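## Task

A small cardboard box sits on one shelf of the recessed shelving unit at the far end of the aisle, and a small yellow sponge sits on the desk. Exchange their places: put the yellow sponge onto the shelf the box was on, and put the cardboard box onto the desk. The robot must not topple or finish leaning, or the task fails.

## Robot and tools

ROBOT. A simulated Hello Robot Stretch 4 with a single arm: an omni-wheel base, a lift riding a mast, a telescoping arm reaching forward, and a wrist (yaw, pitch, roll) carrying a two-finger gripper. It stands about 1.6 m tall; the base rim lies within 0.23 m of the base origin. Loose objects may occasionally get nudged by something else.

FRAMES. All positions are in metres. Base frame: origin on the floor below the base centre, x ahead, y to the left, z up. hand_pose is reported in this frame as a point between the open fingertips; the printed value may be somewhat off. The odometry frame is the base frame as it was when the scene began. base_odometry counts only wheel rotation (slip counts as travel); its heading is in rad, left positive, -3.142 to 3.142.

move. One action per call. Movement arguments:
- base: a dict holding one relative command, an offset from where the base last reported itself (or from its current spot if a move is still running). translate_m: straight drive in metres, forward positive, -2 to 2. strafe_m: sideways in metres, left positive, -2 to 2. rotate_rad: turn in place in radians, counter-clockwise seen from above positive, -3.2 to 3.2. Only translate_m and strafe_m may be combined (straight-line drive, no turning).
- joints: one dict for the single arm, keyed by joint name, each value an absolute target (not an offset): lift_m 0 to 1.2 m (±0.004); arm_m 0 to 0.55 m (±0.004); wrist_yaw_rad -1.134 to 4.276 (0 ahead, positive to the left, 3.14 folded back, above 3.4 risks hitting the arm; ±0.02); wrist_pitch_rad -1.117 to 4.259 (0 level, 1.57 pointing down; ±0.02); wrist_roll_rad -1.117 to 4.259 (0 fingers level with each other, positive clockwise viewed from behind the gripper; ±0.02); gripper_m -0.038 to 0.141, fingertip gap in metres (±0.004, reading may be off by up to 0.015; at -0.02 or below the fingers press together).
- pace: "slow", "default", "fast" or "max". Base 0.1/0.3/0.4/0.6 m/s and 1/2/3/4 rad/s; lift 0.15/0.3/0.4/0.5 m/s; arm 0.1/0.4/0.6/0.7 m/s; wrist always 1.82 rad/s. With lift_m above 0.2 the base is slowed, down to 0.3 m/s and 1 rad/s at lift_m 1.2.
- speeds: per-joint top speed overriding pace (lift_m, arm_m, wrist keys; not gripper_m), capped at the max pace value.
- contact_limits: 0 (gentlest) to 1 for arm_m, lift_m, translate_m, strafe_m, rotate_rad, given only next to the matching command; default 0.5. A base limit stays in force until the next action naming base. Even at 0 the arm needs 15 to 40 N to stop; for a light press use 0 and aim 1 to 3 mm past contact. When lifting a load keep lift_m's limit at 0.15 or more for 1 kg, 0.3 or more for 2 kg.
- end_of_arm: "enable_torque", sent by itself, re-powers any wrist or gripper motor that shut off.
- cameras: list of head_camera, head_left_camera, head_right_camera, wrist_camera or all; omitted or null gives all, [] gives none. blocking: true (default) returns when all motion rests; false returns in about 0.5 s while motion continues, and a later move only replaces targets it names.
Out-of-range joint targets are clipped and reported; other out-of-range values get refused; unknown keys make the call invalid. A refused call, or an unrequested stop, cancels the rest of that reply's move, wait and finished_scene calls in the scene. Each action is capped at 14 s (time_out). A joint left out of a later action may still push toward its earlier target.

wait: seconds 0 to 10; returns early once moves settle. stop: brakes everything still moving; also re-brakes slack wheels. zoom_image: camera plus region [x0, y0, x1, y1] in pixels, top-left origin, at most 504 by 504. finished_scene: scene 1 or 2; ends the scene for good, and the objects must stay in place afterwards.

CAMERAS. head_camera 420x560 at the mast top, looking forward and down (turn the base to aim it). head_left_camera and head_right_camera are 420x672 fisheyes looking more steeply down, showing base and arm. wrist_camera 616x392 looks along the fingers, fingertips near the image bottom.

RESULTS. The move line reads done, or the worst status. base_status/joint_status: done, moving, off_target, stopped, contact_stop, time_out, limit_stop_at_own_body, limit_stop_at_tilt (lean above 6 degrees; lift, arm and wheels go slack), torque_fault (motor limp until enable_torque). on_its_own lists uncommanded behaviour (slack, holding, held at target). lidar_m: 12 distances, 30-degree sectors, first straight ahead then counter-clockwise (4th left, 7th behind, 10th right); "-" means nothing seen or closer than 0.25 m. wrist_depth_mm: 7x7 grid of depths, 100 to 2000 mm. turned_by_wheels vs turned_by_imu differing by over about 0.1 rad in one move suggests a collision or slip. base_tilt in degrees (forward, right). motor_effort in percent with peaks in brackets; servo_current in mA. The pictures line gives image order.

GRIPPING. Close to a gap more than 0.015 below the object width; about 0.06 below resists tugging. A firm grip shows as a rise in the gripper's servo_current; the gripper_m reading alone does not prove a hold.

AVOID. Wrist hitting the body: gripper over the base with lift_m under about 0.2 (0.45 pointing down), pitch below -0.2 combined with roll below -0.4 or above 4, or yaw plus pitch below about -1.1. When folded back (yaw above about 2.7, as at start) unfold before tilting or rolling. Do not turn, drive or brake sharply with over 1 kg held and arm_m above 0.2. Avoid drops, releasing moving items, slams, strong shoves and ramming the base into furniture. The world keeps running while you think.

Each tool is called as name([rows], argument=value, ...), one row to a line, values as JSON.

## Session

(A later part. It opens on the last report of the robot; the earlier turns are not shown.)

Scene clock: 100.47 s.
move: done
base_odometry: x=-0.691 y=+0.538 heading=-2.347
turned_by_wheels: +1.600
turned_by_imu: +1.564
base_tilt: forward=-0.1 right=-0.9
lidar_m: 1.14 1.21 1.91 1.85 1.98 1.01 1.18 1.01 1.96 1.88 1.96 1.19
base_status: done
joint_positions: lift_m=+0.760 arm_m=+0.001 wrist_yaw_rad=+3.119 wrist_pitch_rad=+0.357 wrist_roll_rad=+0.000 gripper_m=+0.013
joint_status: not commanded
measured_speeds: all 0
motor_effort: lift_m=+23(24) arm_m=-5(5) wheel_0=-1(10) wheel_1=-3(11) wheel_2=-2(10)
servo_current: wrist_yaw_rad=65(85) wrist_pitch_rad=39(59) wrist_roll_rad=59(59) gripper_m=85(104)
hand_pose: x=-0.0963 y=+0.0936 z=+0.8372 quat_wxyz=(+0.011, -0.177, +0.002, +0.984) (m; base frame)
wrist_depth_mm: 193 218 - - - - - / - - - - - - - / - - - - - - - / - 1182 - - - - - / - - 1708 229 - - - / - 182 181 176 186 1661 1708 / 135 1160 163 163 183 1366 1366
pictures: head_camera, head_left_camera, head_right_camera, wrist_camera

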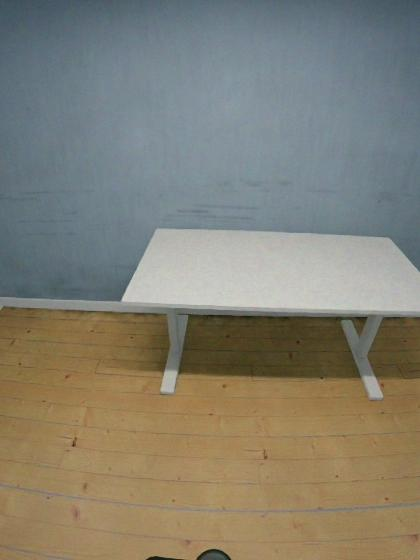

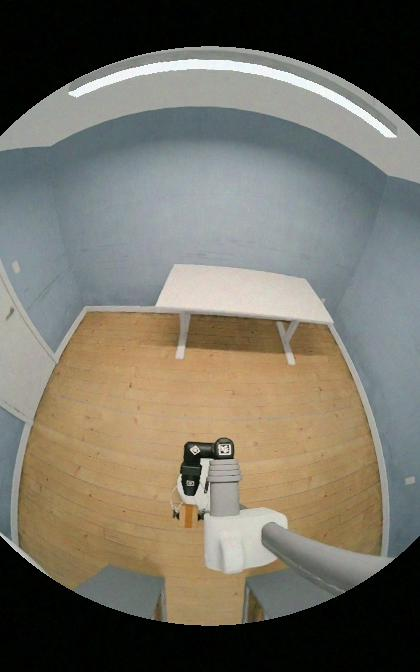

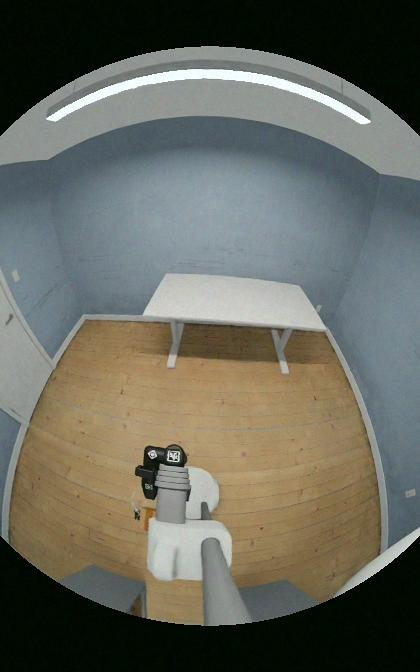

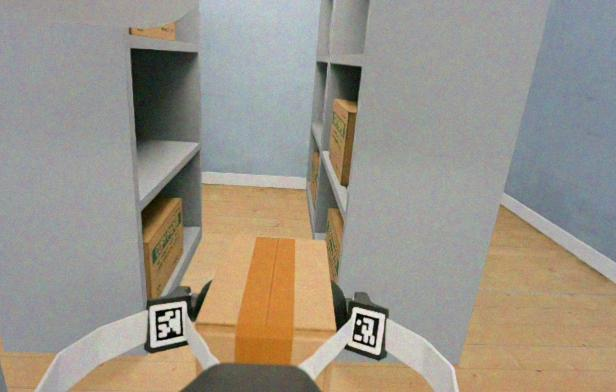

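move(base={"translate_m": 0.68}, joints={"wrist_yaw_rad": 0.0}, cameras=[])

move(joints={"arm_m": 0.26, "lift_m": 0.71})

Scene clock: 104.47 s.
move: done
base_odometry: x=-1.168 y=+0.053 heading=-2.347
turned_by_wheels: +0.000
turned_by_imu: +0.000
base_tilt: forward=-0.1 right=-1.0
lidar_m: 0.47 0.49 1.80 1.82 1.93 1.70 1.67 1.71 1.95 1.89 0.66 0.49
base_status: done
joint_positions: lift_m=+0.760 arm_m=+0.001 wrist_yaw_rad=+0.001 wrist_pitch_rad=+0.357 wrist_roll_rad=+0.000 gripper_m=+0.013
joint_status: all done
measured_speeds: all 0
motor_effort: lift_m=+23(23) arm_m=-4(5) wheel_0=+3(9) wheel_1=+4(10) wheel_2=+0(12)
servo_current: wrist_yaw_rad=52(117) wrist_pitch_rad=46(65) wrist_roll_rad=46(59) gripper_m=91(111)
hand_pose: x=+0.4422 y=-0.0870 z=+0.8372 quat_wxyz=(+0.984, +0.000, +0.177, +0.001) (m; base frame)
wrist_depth_mm: - - - - - - - / - - - - - - - / - - - - - - - / - - - - - - - / - - 211 225 - - - / - 178 175 177 185 - - / 126 - 156 163 172 - -
pictures: none
No camera images: "cameras" was empty.

Scene clock: 106.37 s.
move: done
base_odometry: x=-1.168 y=+0.053 heading=-2.347
turned_by_wheels: +0.000
turned_by_imu: +0.000
base_tilt: forward=-0.1 right=-0.9
lidar_m: 0.47 0.47 1.82 1.84 1.92 1.69 1.66 1.71 1.96 1.89 0.63 0.47
base_status: not commanded
joint_positions: lift_m=+0.710 arm_m=+0.260 wrist_yaw_rad=+0.001 wrist_pitch_rad=+0.357 wrist_roll_rad=+0.000 gripper_m=+0.013
joint_status: all done
measured_speeds: all 0
motor_effort: lift_m=+15(22) arm_m=+5(7) wheel_0=+3(3) wheel_1=+3(4) wheel_2=+0(0)
servo_current: wrist_yaw_rad=46(78) wrist_pitch_rad=52(59) wrist_roll_rad=39(52) gripper_m=104(104)
hand_pose: x=+0.7011 y=-0.0871 z=+0.7879 quat_wxyz=(+0.984, +0.000, +0.177, +0.001) (m; base frame)
wrist_depth_mm: - - - - - - - / - - - - - - - / - - - - - - - / - - - - - - - / - - 211 225 - - - / - 178 175 177 186 - - / 126 - 156 163 172 - -
pictures: head_camera, head_left_camera, head_right_camera, wrist_camera

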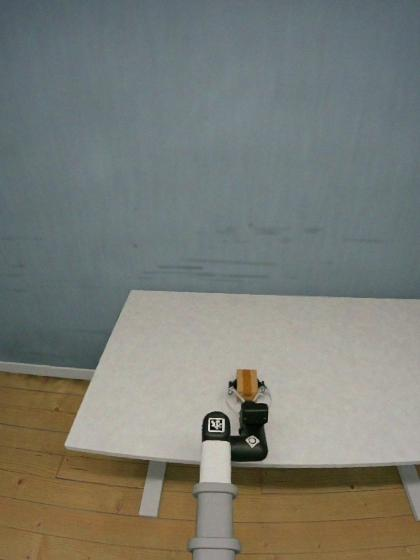

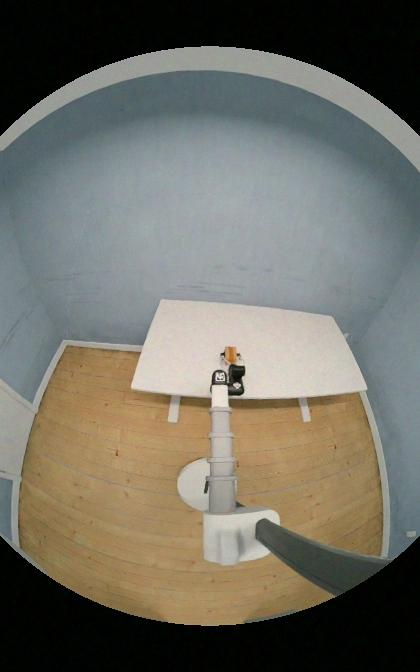

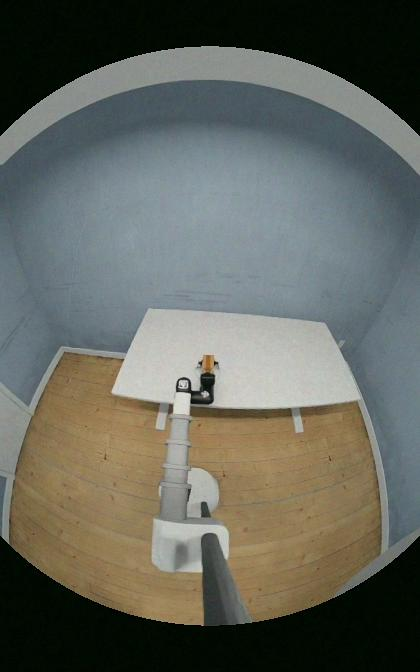

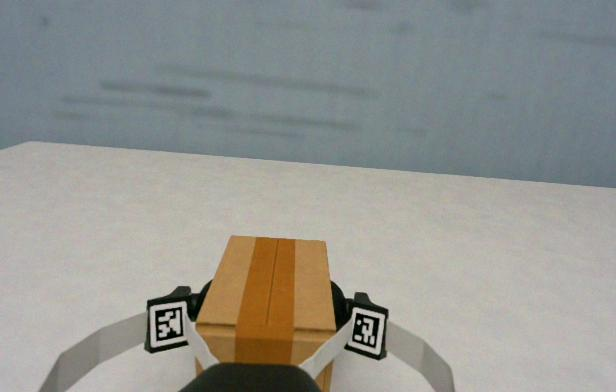

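move(joints={"lift_m": 0.668}, pace="slow", cameras=["wrist_camera"])

zoom_image(camera="wrist_camera", region=[60, 200, 480, 392])

move(joints={"lift_m": 0.662}, pace="slow", cameras=["wrist_camera"])

zoom_image(camera="wrist_camera", region=[60, 200, 480, 392])

Scene clock: 107.87 s.
move: done
base_odometry: x=-1.168 y=+0.053 heading=-2.347
turned_by_wheels: +0.000
turned_by_imu: +0.000
base_tilt: forward=-0.2 right=-0.9
lidar_m: 0.48 0.48 1.82 1.85 1.92 1.71 1.67 1.69 1.96 1.90 0.64 0.48
base_status: not commanded
joint_positions: lift_m=+0.668 arm_m=+0.260 wrist_yaw_rad=+0.001 wrist_pitch_rad=+0.353 wrist_roll_rad=+0.000 gripper_m=+0.013
joint_status: all done
measured_speeds: all 0
motor_effort: lift_m=+13(16) arm_m=+5(5) wheel_0=+3(3) wheel_1=+4(4) wheel_2=+0(0)
servo_current: wrist_yaw_rad=33(72) wrist_pitch_rad=46(59) wrist_roll_rad=46(59) gripper_m=78(98)
hand_pose: x=+0.7015 y=-0.0871 z=+0.7470 quat_wxyz=(+0.984, +0.000, +0.176, +0.001) (m; base frame)
wrist_depth_mm: - - - - - - - / - - - - - - - / - - - - - - - / - - - - - - - / - - 211 224 - - - / - 178 180 174 186 - - / 127 - 156 163 172 - -
pictures: wrist_camera

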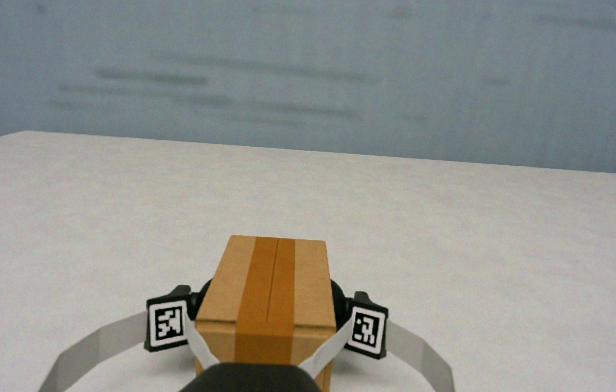

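Scaled by 1.200.

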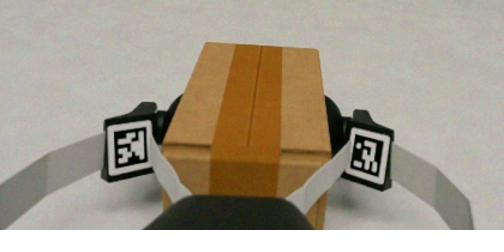

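Scene clock: 108.50 s.
move: done
base_odometry: x=-1.168 y=+0.053 heading=-2.347
turned_by_wheels: +0.000
turned_by_imu: +0.000
base_tilt: forward=-0.1 right=-0.9
lidar_m: 0.46 0.50 1.82 1.81 1.92 1.70 1.67 1.71 1.96 1.89 0.64 0.49
base_status: not commanded
joint_positions: lift_m=+0.663 arm_m=+0.260 wrist_yaw_rad=+0.001 wrist_pitch_rad=+0.351 wrist_roll_rad=+0.000 gripper_m=+0.013
joint_status: all done
measured_speeds: all 0
motor_effort: lift_m=+12(14) arm_m=+5(5) wheel_0=+3(3) wheel_1=+3(4) wheel_2=+0(0)
servo_current: wrist_yaw_rad=39(72) wrist_pitch_rad=46(59) wrist_roll_rad=46(52) gripper_m=85(91)
hand_pose: x=+0.7017 y=-0.0871 z=+0.7415 quat_wxyz=(+0.985, +0.000, +0.175, +0.001) (m; base frame)
wrist_depth_mm: - - - - - - - / - - - - - - - / - - - - - - - / - - - - - - - / - - 210 224 - - - / - 177 178 173 186 - - / 127 - 156 164 163 - -
pictures: wrist_camera

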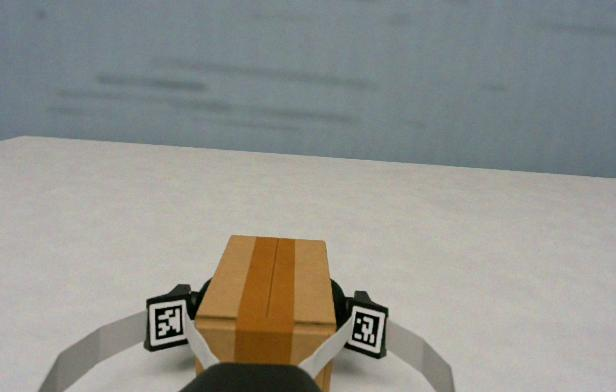

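Scaled by 1.200.

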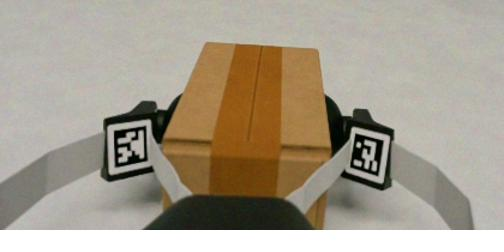

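move(joints={"lift_m": 0.671}, pace="slow", cameras=["wrist_camera"])

zoom_image(camera="wrist_camera", region=[60, 200, 480, 392])

Scene clock: 109.53 s.
move: done
base_odometry: x=-1.168 y=+0.053 heading=-2.347
turned_by_wheels: +0.000
turned_by_imu: +0.000
base_tilt: forward=-0.1 right=-0.9
lidar_m: 0.47 0.50 1.81 1.84 1.93 1.70 1.66 1.70 1.95 1.89 0.66 0.48
base_status: not commanded
joint_positions: lift_m=+0.671 arm_m=+0.260 wrist_yaw_rad=+0.001 wrist_pitch_rad=+0.351 wrist_roll_rad=+0.000 gripper_m=+0.013
joint_status: all done
measured_speeds: all 0
motor_effort: lift_m=+22(24) arm_m=+5(5) wheel_0=+3(3) wheel_1=+4(4) wheel_2=+0(0)
servo_current: wrist_yaw_rad=33(59) wrist_pitch_rad=33(59) wrist_roll_rad=52(59) gripper_m=91(91)
hand_pose: x=+0.7017 y=-0.0871 z=+0.7496 quat_wxyz=(+0.985, +0.000, +0.175, +0.001) (m; base frame)
wrist_depth_mm: - - - - - - - / - - - - - - - / - - - - - - - / - - - - - - - / - - 211 224 - - - / - 178 173 174 186 - - / 126 - 156 163 172 - -
pictures: wrist_camera

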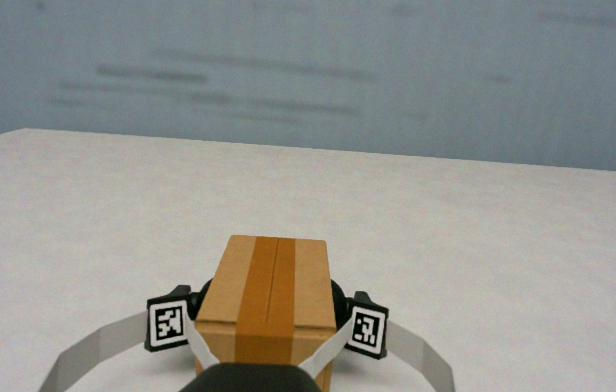

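Scaled by 1.200.

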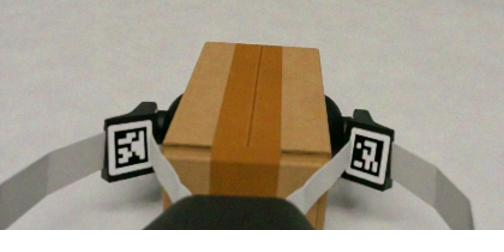

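move(joints={"lift_m": 0.668}, pace="slow", cameras=[])

move(joints={"gripper_m": 0.1}, cameras=["wrist_camera"])

move(joints={"arm_m": 0.1, "lift_m": 0.69}, cameras=["wrist_camera", "head_camera"])

Scene clock: 110.37 s.
move: done
base_odometry: x=-1.168 y=+0.053 heading=-2.347
turned_by_wheels: +0.000
turned_by_imu: +0.000
base_tilt: forward=-0.1 right=-0.9
lidar_m: 0.46 0.48 1.81 1.84 1.91 1.69 1.67 1.71 1.97 1.90 0.66 0.49
base_status: not commanded
joint_positions: lift_m=+0.668 arm_m=+0.260 wrist_yaw_rad=+0.001 wrist_pitch_rad=+0.351 wrist_roll_rad=+0.000 gripper_m=+0.013
joint_status: all done
measured_speeds: all 0
motor_effort: lift_m=+13(21) arm_m=+4(5) wheel_0=+3(3) wheel_1=+4(4) wheel_2=+0(0)
servo_current: wrist_yaw_rad=39(65) wrist_pitch_rad=39(59) wrist_roll_rad=52(52) gripper_m=85(91)
hand_pose: x=+0.7017 y=-0.0871 z=+0.7474 quat_wxyz=(+0.985, +0.000, +0.175, +0.001) (m; base frame)
wrist_depth_mm: - - - - - - - / - - - - - - - / - - - - - - - / - - - - - - - / - - 211 224 - - - / - 178 179 174 186 - - / 127 - 156 163 172 - -
pictures: none
No camera images: "cameras" was empty.

Scene clock: 112.07 s.
move: done
base_odometry: x=-1.168 y=+0.053 heading=-2.347
turned_by_wheels: +0.000
turned_by_imu: +0.000
base_tilt: forward=-0.1 right=-0.9
lidar_m: 0.46 0.49 1.82 1.85 1.91 1.69 1.67 1.70 1.96 1.90 0.66 0.49
base_status: not commanded
joint_positions: lift_m=+0.668 arm_m=+0.260 wrist_yaw_rad=+0.001 wrist_pitch_rad=+0.351 wrist_roll_rad=+0.000 gripper_m=+0.100
joint_status: all done
measured_speeds: all 0
motor_effort: lift_m=+14(14) arm_m=+5(5) wheel_0=+3(3) wheel_1=+3(4) wheel_2=+0(0)
servo_current: wrist_yaw_rad=13(72) wrist_pitch_rad=46(59) wrist_roll_rad=52(52) gripper_m=39(98)
hand_pose: x=+0.7017 y=-0.0871 z=+0.7474 quat_wxyz=(+0.985, +0.000, +0.175, +0.001) (m; base frame)
wrist_depth_mm: - - - - - - - / - - - - - - - / - - - - - - - / - - - - - - - / - - 216 222 - - - / - 189 181 181 211 - - / - - 149 156 - - -
pictures: wrist_camera

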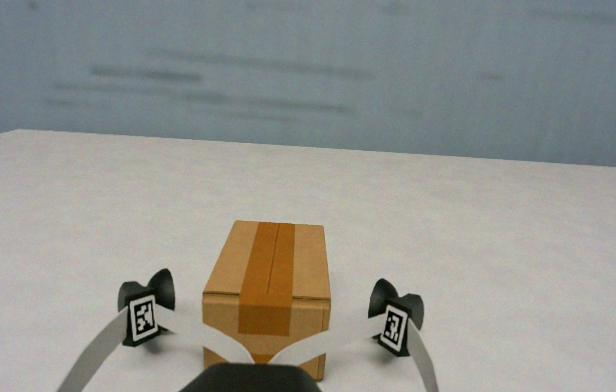

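Scene clock: 113.60 s.
move: done
base_odometry: x=-1.168 y=+0.053 heading=-2.347
turned_by_wheels: +0.000
turned_by_imu: +0.000
base_tilt: forward=-0.1 right=-0.9
lidar_m: 0.47 0.49 1.85 1.82 1.91 1.70 1.66 1.71 1.96 1.89 0.66 0.49
base_status: not commanded
joint_positions: lift_m=+0.690 arm_m=+0.100 wrist_yaw_rad=+0.001 wrist_pitch_rad=+0.351 wrist_roll_rad=+0.000 gripper_m=+0.100
joint_status: all done
measured_speeds: all 0
motor_effort: lift_m=+23(24) arm_m=-5(7) wheel_0=+3(3) wheel_1=+4(4) wheel_2=+0(0)
servo_current: wrist_yaw_rad=52(65) wrist_pitch_rad=33(59) wrist_roll_rad=52(52) gripper_m=33(52)
hand_pose: x=+0.5418 y=-0.0871 z=+0.7686 quat_wxyz=(+0.985, +0.000, +0.175, +0.001) (m; base frame)
wrist_depth_mm: - - - - - - - / - - - - - - - / - - - - - - - / - - - 366 - - - / - - - 343 - - - / - 189 - - 213 - - / - - 137 155 153 - -
pictures: head_camera, wrist_camera

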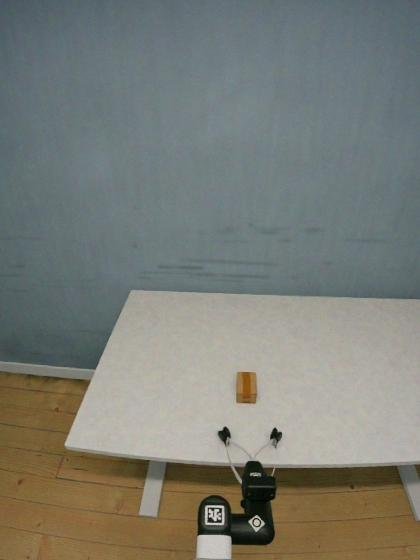

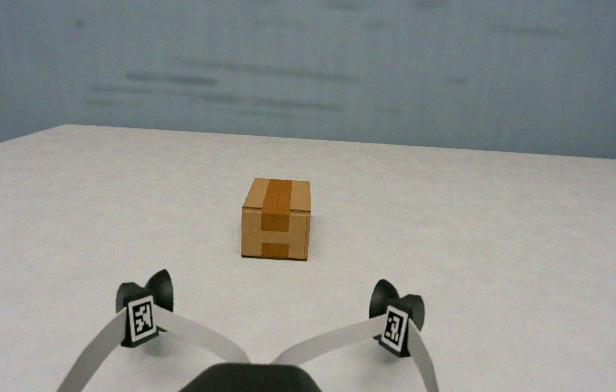

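Both objects are placed and released: the sponge is on the shelf and the box is on the desk.

finished_scene(scene=2)

The scene is finished: the task was done.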